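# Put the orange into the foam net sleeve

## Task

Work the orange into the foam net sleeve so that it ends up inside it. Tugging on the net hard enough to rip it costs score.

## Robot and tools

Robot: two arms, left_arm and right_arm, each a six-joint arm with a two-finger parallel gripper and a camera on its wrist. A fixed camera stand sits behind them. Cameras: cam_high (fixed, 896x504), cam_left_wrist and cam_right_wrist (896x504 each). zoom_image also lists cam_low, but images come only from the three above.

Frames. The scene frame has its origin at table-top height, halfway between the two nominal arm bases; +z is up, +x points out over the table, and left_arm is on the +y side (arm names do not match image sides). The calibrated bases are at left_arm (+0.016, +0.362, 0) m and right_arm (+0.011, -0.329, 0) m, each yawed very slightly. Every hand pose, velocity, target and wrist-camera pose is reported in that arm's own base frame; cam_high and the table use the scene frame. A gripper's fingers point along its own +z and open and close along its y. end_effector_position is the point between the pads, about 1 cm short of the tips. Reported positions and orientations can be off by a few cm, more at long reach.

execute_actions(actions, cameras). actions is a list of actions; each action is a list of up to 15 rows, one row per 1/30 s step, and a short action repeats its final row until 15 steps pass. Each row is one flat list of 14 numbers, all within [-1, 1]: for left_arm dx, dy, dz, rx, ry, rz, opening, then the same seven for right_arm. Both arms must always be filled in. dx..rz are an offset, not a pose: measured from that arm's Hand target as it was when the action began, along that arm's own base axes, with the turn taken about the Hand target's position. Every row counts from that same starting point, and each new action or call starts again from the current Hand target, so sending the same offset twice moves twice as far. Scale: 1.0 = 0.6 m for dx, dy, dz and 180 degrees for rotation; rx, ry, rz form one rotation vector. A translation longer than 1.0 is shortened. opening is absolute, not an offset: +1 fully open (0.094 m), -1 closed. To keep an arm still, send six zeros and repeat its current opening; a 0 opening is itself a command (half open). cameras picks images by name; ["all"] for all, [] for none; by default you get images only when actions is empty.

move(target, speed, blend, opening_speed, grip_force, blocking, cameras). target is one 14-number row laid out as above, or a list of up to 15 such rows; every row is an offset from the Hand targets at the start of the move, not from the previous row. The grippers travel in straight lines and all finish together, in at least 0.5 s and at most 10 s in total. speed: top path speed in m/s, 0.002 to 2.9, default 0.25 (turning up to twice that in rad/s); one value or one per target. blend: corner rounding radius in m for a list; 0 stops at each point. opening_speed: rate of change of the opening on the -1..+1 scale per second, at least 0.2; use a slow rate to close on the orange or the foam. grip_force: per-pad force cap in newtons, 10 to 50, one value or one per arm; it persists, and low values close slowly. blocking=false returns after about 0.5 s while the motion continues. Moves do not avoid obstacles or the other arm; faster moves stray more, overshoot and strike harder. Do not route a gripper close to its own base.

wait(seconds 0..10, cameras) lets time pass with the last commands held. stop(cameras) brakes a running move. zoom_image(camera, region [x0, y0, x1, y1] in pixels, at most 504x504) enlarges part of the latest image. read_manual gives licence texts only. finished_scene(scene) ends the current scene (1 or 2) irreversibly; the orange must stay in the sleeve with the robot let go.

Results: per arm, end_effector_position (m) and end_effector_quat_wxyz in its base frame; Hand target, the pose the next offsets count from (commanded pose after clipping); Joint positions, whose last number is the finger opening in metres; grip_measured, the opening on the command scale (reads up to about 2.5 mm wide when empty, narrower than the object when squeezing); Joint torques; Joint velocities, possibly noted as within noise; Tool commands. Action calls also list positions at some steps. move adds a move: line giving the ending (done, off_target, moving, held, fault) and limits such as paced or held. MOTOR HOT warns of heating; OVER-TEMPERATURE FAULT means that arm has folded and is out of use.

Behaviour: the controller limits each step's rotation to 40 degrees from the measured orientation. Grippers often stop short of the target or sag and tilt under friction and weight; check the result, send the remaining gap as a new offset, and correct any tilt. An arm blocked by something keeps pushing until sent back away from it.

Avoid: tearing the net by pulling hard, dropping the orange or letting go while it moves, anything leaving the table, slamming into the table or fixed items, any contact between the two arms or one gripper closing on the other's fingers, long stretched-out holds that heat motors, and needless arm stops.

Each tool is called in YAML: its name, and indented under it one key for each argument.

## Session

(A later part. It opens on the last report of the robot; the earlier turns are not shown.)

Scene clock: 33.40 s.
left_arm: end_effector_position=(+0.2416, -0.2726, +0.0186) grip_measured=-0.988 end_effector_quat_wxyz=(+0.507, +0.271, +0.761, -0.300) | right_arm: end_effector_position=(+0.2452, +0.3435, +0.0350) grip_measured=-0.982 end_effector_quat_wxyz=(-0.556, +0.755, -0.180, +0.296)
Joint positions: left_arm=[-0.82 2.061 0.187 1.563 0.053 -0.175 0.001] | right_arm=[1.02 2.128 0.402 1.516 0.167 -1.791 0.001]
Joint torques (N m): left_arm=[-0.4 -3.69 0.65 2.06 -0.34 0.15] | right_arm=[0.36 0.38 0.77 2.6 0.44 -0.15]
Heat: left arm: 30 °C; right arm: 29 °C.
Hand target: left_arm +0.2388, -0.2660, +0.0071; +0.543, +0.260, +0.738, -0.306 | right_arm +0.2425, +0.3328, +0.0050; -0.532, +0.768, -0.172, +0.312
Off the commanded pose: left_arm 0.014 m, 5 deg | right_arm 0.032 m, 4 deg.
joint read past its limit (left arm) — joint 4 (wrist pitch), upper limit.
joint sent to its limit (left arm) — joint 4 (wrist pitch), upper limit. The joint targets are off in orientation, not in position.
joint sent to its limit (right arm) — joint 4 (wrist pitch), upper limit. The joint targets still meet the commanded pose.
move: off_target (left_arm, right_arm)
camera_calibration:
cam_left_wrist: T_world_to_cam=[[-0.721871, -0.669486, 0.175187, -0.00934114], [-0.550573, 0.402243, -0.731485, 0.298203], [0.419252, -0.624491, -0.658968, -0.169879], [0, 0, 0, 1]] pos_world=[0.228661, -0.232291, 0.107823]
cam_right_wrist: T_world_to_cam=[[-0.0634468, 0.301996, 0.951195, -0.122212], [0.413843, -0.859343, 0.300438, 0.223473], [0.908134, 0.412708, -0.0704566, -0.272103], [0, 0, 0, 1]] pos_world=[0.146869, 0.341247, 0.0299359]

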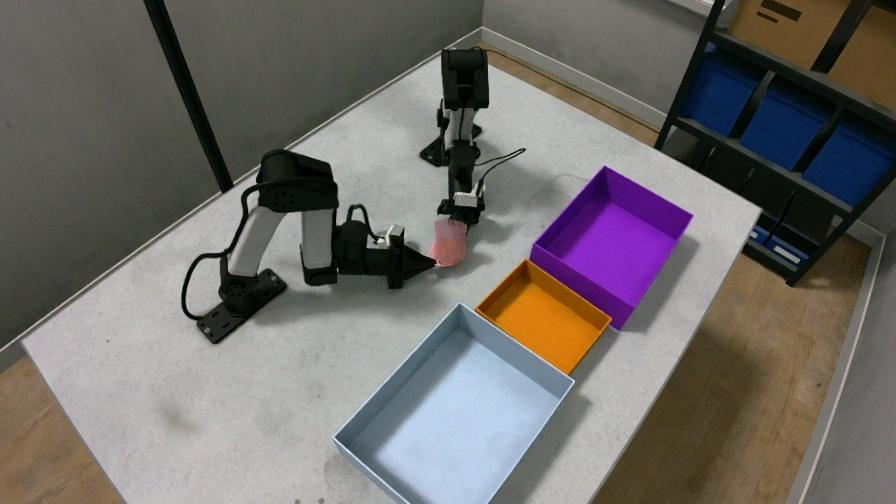

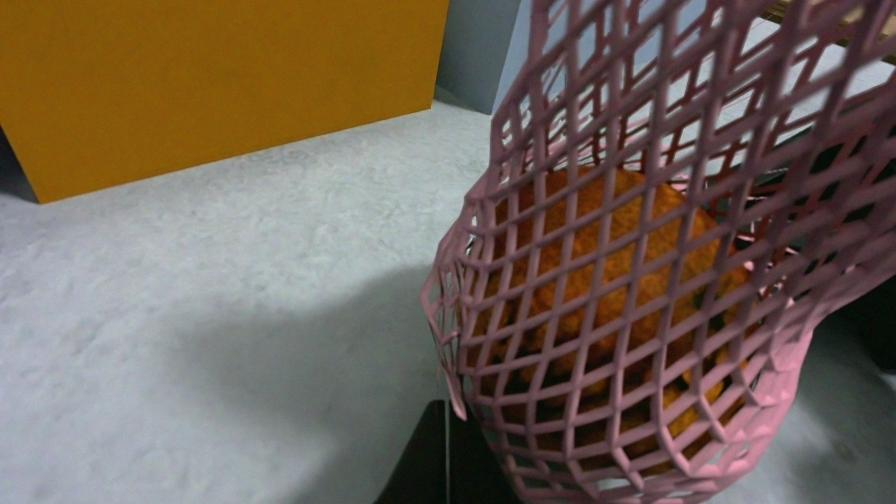

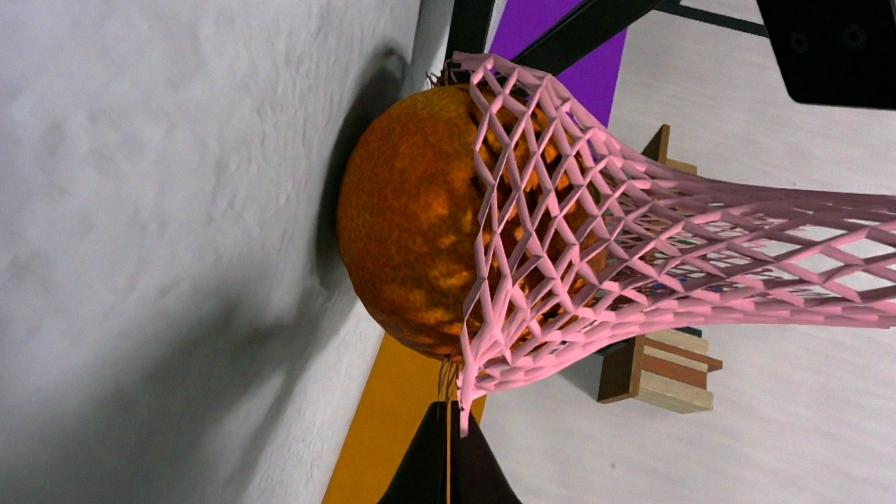

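move:
  target:
    - [0.01,0,0.008,0.02,0.06,0,-1, 0.01,0,0.045,-0.02,0.07,0,-1]
    - [0.02,0,0.006,0.05,0.15,0,-1, 0.02,0,0.02,-0.05,0.15,0,-1]
  speed: 0.08
  blend: [0.02,0]
  cameras: ["all"]

Scene clock: 39.80 s.
left_arm: end_effector_position=(+0.2470, -0.2721, +0.0143) grip_measured=-0.988 end_effector_quat_wxyz=(+0.343, +0.234, +0.854, -0.313) | right_arm: end_effector_position=(+0.2538, +0.3407, +0.0239) grip_measured=-0.982 end_effector_quat_wxyz=(-0.437, +0.851, -0.253, +0.144)
Joint positions: left_arm=[-0.725 1.663 0.363 0.677 0.23 -0.31 0.001] | right_arm=[0.914 1.781 0.593 0.572 -0.041 -1.628 0.001]
Joint torques (N m): left_arm=[0.94 -5.85 5.29 1.45 -0.18 -0.02] | right_arm=[-1.13 -7.8 5.67 1.23 0.12 0.2]
Heat: left arm: 31 °C; right arm: 30 °C.
Hand target: left_arm +0.2507, -0.2659, +0.0105; +0.334, +0.222, +0.866, -0.300 | right_arm +0.2544, +0.3329, +0.0170; -0.416, +0.859, -0.266, +0.137
Off the commanded pose: left_arm 0.008 m, 3 deg | right_arm 0.011 m, 3 deg.
move: off_target (left_arm, right_arm)
camera_calibration:
cam_left_wrist: T_world_to_cam=[[-0.621181, -0.690352, 0.370875, -0.0376781], [-0.771718, 0.45654, -0.442745, 0.363128], [0.13633, -0.561236, -0.816351, -0.0852123], [0, 0, 0, 1]] pos_world=[0.268445, -0.239618, 0.105184]
cam_right_wrist: T_world_to_cam=[[0.303431, 0.475975, 0.825456, -0.259673], [0.549641, -0.795077, 0.256414, 0.165567], [0.778348, 0.3759, -0.502866, -0.223673], [0, 0, 0, 1]] pos_world=[0.161886, 0.339315, 0.0594175]

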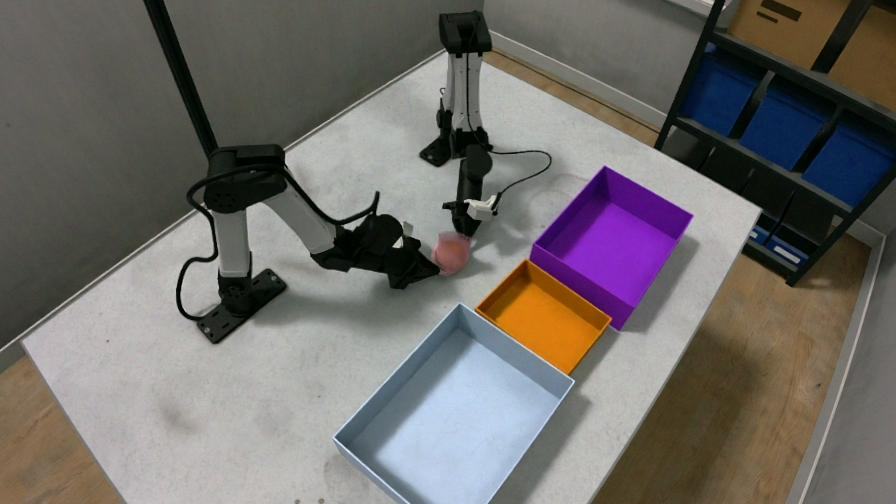

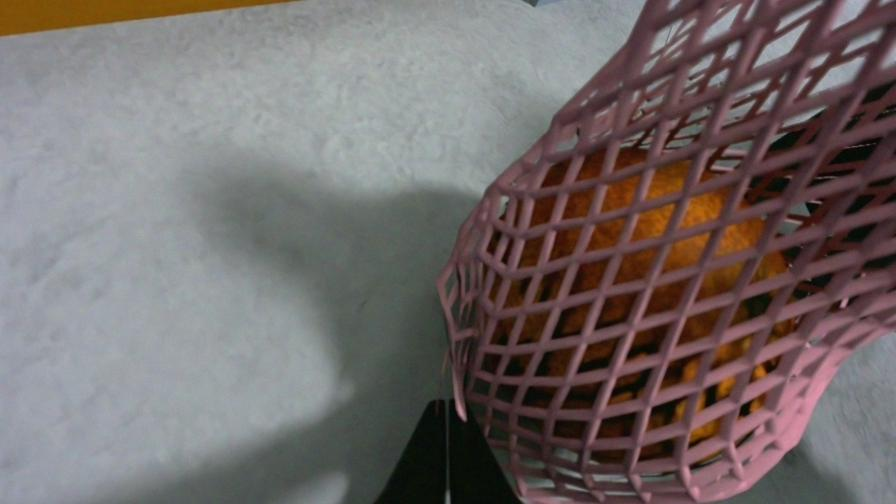

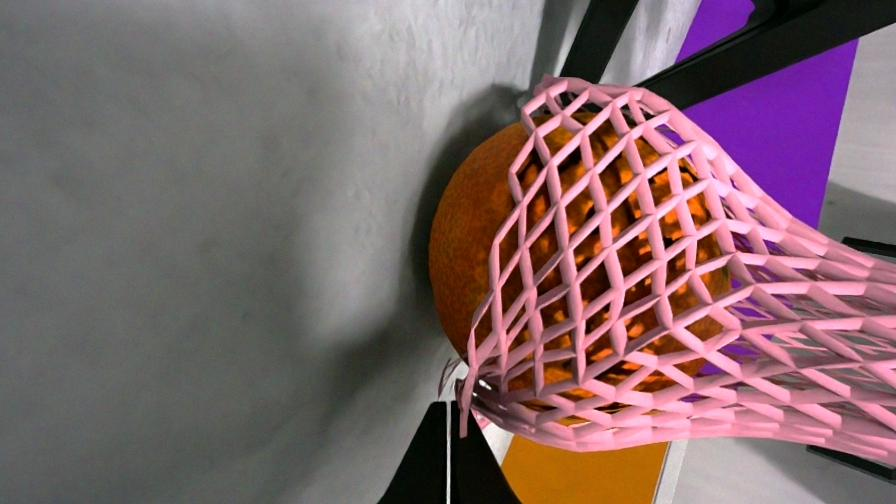

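move:
  target: [0,-0.008,0.002,0,0,0,-1, 0,0.008,-0.012,0,0,0,-1]
  speed: 0.04
  cameras: ["all"]

Scene clock: 40.87 s.
left_arm: end_effector_position=(+0.2482, -0.2733, +0.0146) grip_measured=-0.988 end_effector_quat_wxyz=(+0.340, +0.230, +0.856, -0.313) | right_arm: end_effector_position=(+0.2546, +0.3418, +0.0224) grip_measured=-0.982 end_effector_quat_wxyz=(-0.436, +0.851, -0.256, +0.142)
Joint positions: left_arm=[-0.726 1.663 0.374 0.66 0.23 -0.318 0.001] | right_arm=[0.914 1.79 0.599 0.573 -0.041 -1.622 0.001]
Joint torques (N m): left_arm=[-0.25 -5.5 5.53 1.46 -0.31 -0.03] | right_arm=[-0.2 -5.09 5.68 1.54 0.21 0.24]
Heat: left arm: 31 °C; right arm: 29 °C.
Hand target: left_arm +0.2506, -0.2708, +0.0117; +0.334, +0.223, +0.866, -0.300 | right_arm +0.2544, +0.3377, +0.0098; -0.416, +0.859, -0.266, +0.137
Off the commanded pose: left_arm 0.005 m, 2 deg | right_arm 0.013 m, 3 deg.
move: off_target (right_arm)
camera_calibration:
cam_left_wrist: T_world_to_cam=[[-0.614879, -0.692964, 0.376463, -0.0402759], [-0.777712, 0.453693, -0.435117, 0.365301], [0.130722, -0.560324, -0.817893, -0.0841752], [0, 0, 0, 1]] pos_world=[0.270338, -0.24081, 0.105265]
cam_right_wrist: T_world_to_cam=[[0.309095, 0.474762, 0.824052, -0.260201], [0.548563, -0.796815, 0.253308, 0.167255], [0.776878, 0.373748, -0.506728, -0.224246], [0, 0, 0, 1]] pos_world=[0.162889, 0.340616, 0.0584201]

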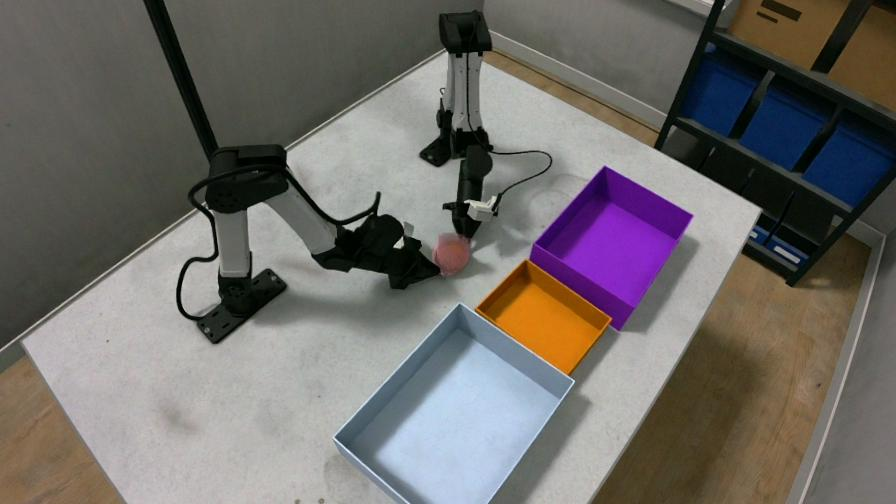

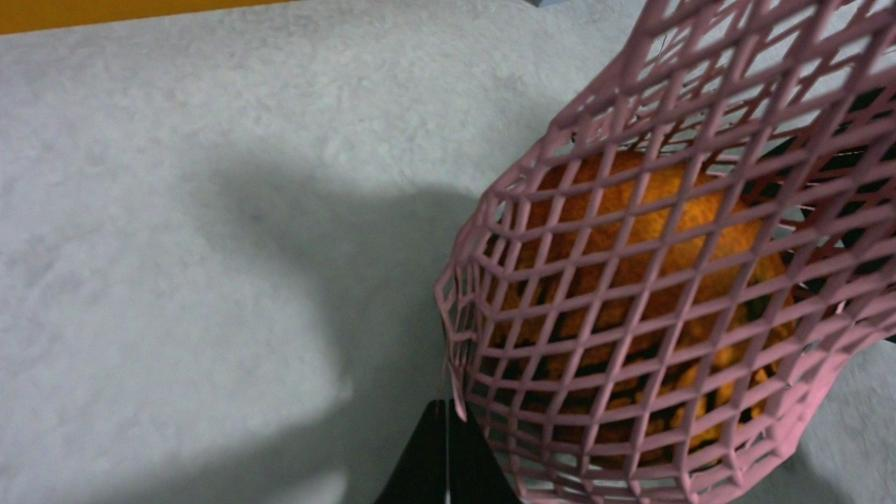

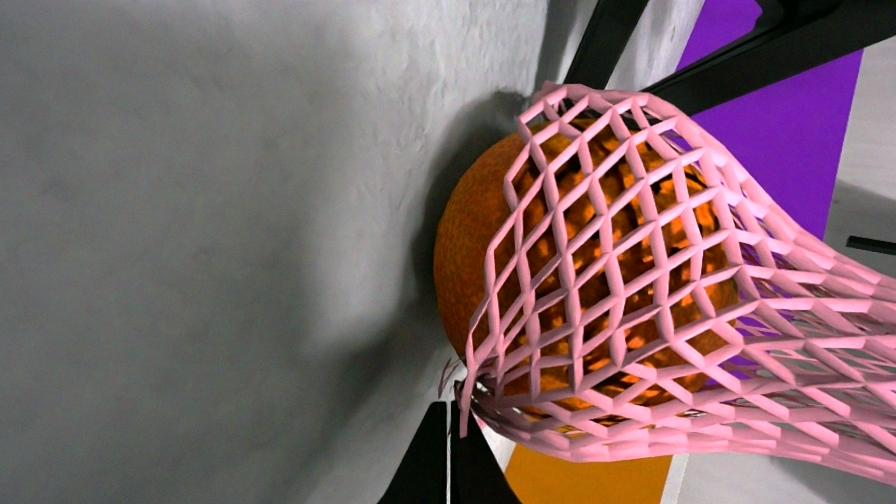

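move:
  target: [0,0.003,0.003,0,0,0,-0.8, 0,-0.003,0.003,0,0,0,-0.8]
  speed: 0.03
  opening_speed: 0.3
  cameras: ["cam_left_wrist","cam_right_wrist"]

Scene clock: 42.50 s.
left_arm: end_effector_position=(+0.2459, -0.2707, +0.0105) grip_measured=-0.802 end_effector_quat_wxyz=(+0.331, +0.230, +0.862, -0.308) | right_arm: end_effector_position=(+0.2520, +0.3383, +0.0165) grip_measured=-0.801 end_effector_quat_wxyz=(-0.424, +0.857, -0.258, +0.137)
Joint positions: left_arm=[-0.726 1.659 0.374 0.633 0.227 -0.318 0.009] | right_arm=[0.914 1.79 0.599 0.543 -0.041 -1.622 0.009]
Joint torques (N m): left_arm=[0.2 -6.41 5.41 1.58 -0.23 0] | right_arm=[-0.46 -5.96 5.23 1.71 0.16 0.22]
Heat: left arm: 31 °C; right arm: 29 °C.
Hand target: left_arm +0.2507, -0.2690, +0.0137; +0.334, +0.223, +0.866, -0.300 | right_arm +0.2544, +0.3359, +0.0116; -0.416, +0.859, -0.266, +0.137
Off the commanded pose: left_arm 0.006 m, 1 deg | right_arm 0.006 m, 1 deg.
move: done
camera_calibration:
cam_left_wrist: T_world_to_cam=[[-0.606985, -0.700587, 0.375164, -0.0423455], [-0.785854, 0.458834, -0.414614, 0.363695], [0.118335, -0.546489, -0.829064, -0.0787944], [0, 0, 0, 1]] pos_world=[0.269432, -0.239603, 0.101354]
cam_right_wrist: T_world_to_cam=[[0.323968, 0.493954, 0.80688, -0.262844], [0.553273, -0.790746, 0.261934, 0.164017], [0.76742, 0.361566, -0.529468, -0.217063], [0, 0, 0, 1]] pos_world=[0.160985, 0.338011, 0.0541944]
Images, in order (width x height): cam_left_wrist 896x504, cam_right_wrist 896x504.

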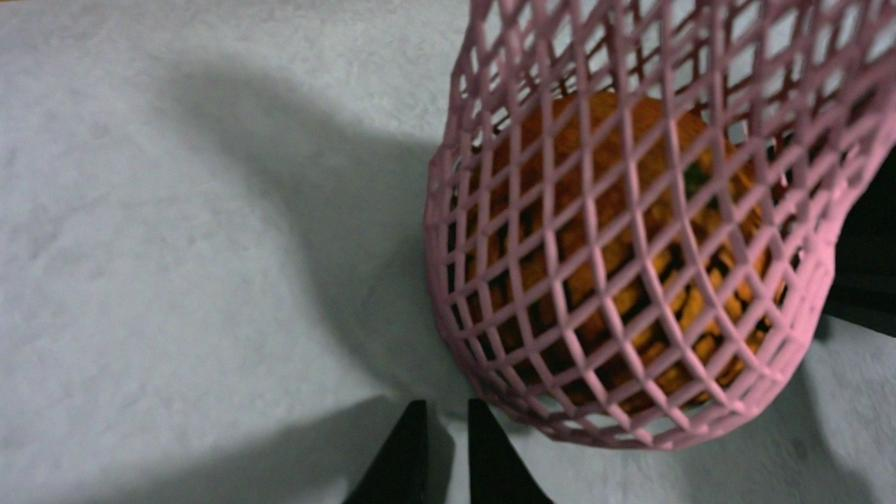

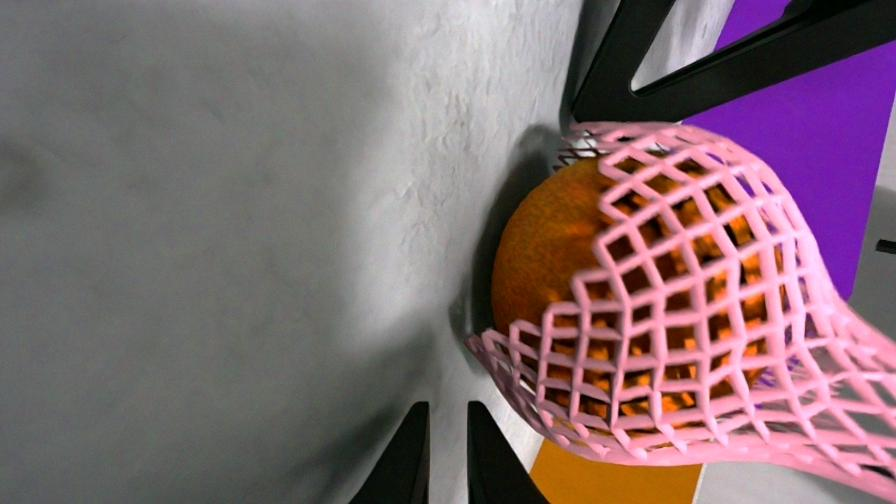

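move:
  target: [-0.057,0.09,0.079,0,0,0,-0.8, -0.06,-0.0875,0.08,0,0,0,-0.8]
  speed: 0.1
  cameras: ["all"]

zoom_image:
  camera: "cam_high"
  region: [390, 190, 520, 300]

Scene clock: 44.60 s.
left_arm: end_effector_position=(+0.2184, -0.2168, +0.0605) grip_measured=-0.802 end_effector_quat_wxyz=(+0.333, +0.218, +0.867, -0.298) | right_arm: end_effector_position=(+0.2210, +0.2889, +0.0631) grip_measured=-0.801 end_effector_quat_wxyz=(-0.421, +0.856, -0.265, +0.140)
Joint positions: left_arm=[-0.626 1.124 0.293 0.156 0.279 -0.267 0.009] | right_arm=[0.898 1.385 0.46 0.273 -0.041 -1.622 0.009]
Joint torques (N m): left_arm=[0.5 -3.51 5.3 1.82 0.13 0.17] | right_arm=[-0.79 -5.3 4.77 1.76 0.05 0.14]
Heat: left arm: 31 °C; right arm: 29 °C.
Hand target: left_arm +0.2165, -0.2150, +0.0609; +0.334, +0.222, +0.866, -0.300 | right_arm +0.2184, +0.2834, +0.0596; -0.416, +0.859, -0.266, +0.137
Off the commanded pose: left_arm 0.003 m, 1 deg | right_arm 0.007 m, 1 deg.
move: done
camera_calibration:
cam_left_wrist: T_world_to_cam=[[-0.58474, -0.722658, 0.36857, -0.0492149], [-0.800385, 0.439934, -0.407237, 0.336693], [0.132147, -0.533126, -0.835652, -0.00441351], [0, 0, 0, 1]] pos_world=[0.241289, -0.186041, 0.151565]
cam_right_wrist: T_world_to_cam=[[0.333729, 0.491492, 0.804401, -0.267248], [0.541464, -0.798456, 0.263218, 0.134615], [0.771648, 0.347711, -0.532594, -0.147487], [0, 0, 0, 1]] pos_world=[0.130107, 0.290117, 0.100991]

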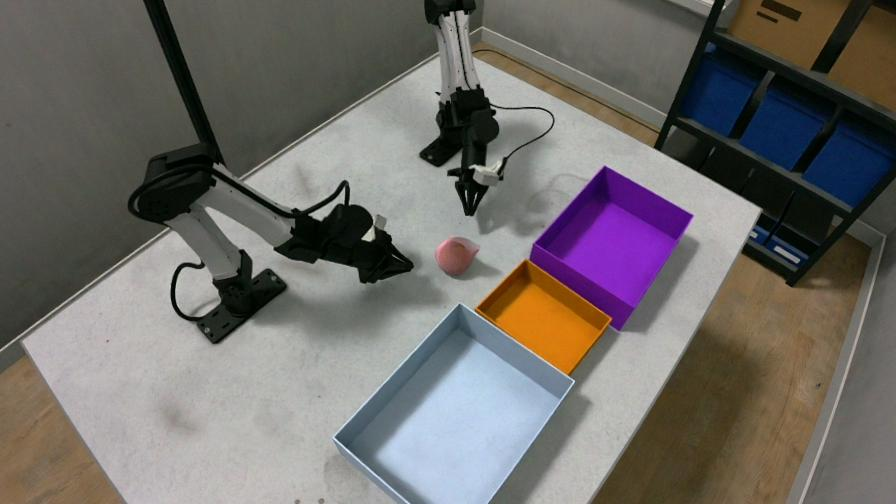

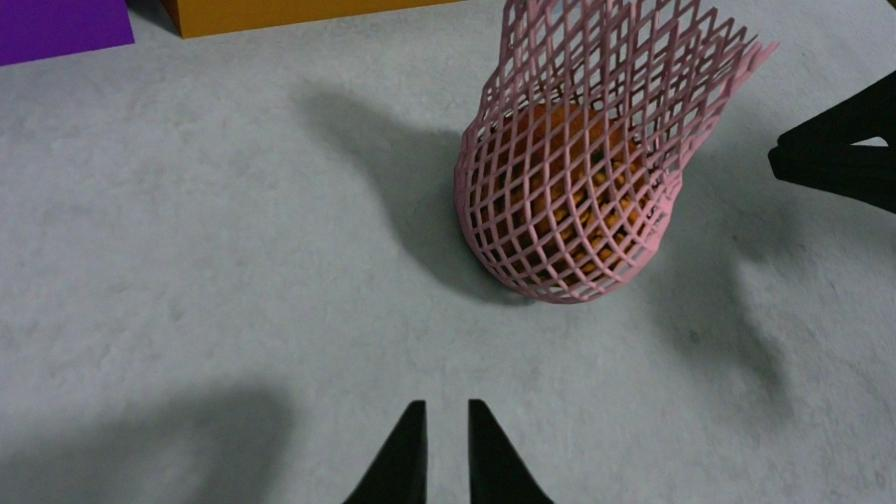

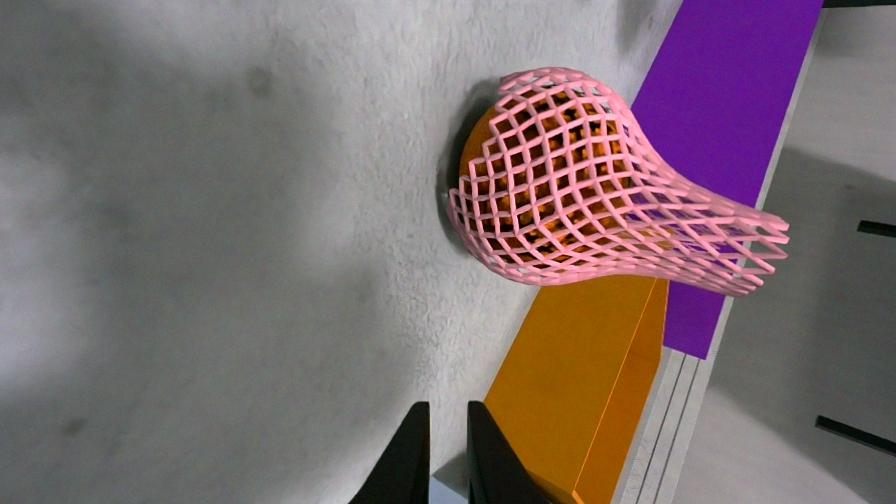

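Scaled by 3.877.

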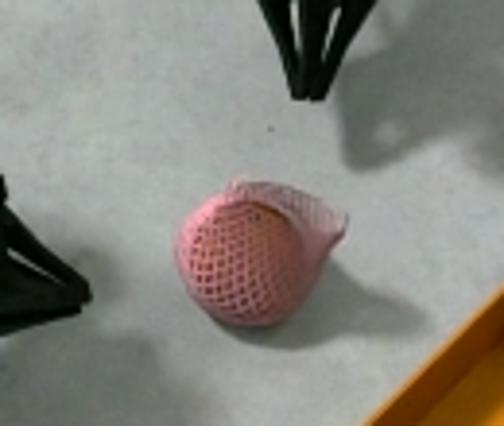

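Excellent: the orange is well inside the net.

finished_scene:
  scene: 1

The scene is finished: the task was done.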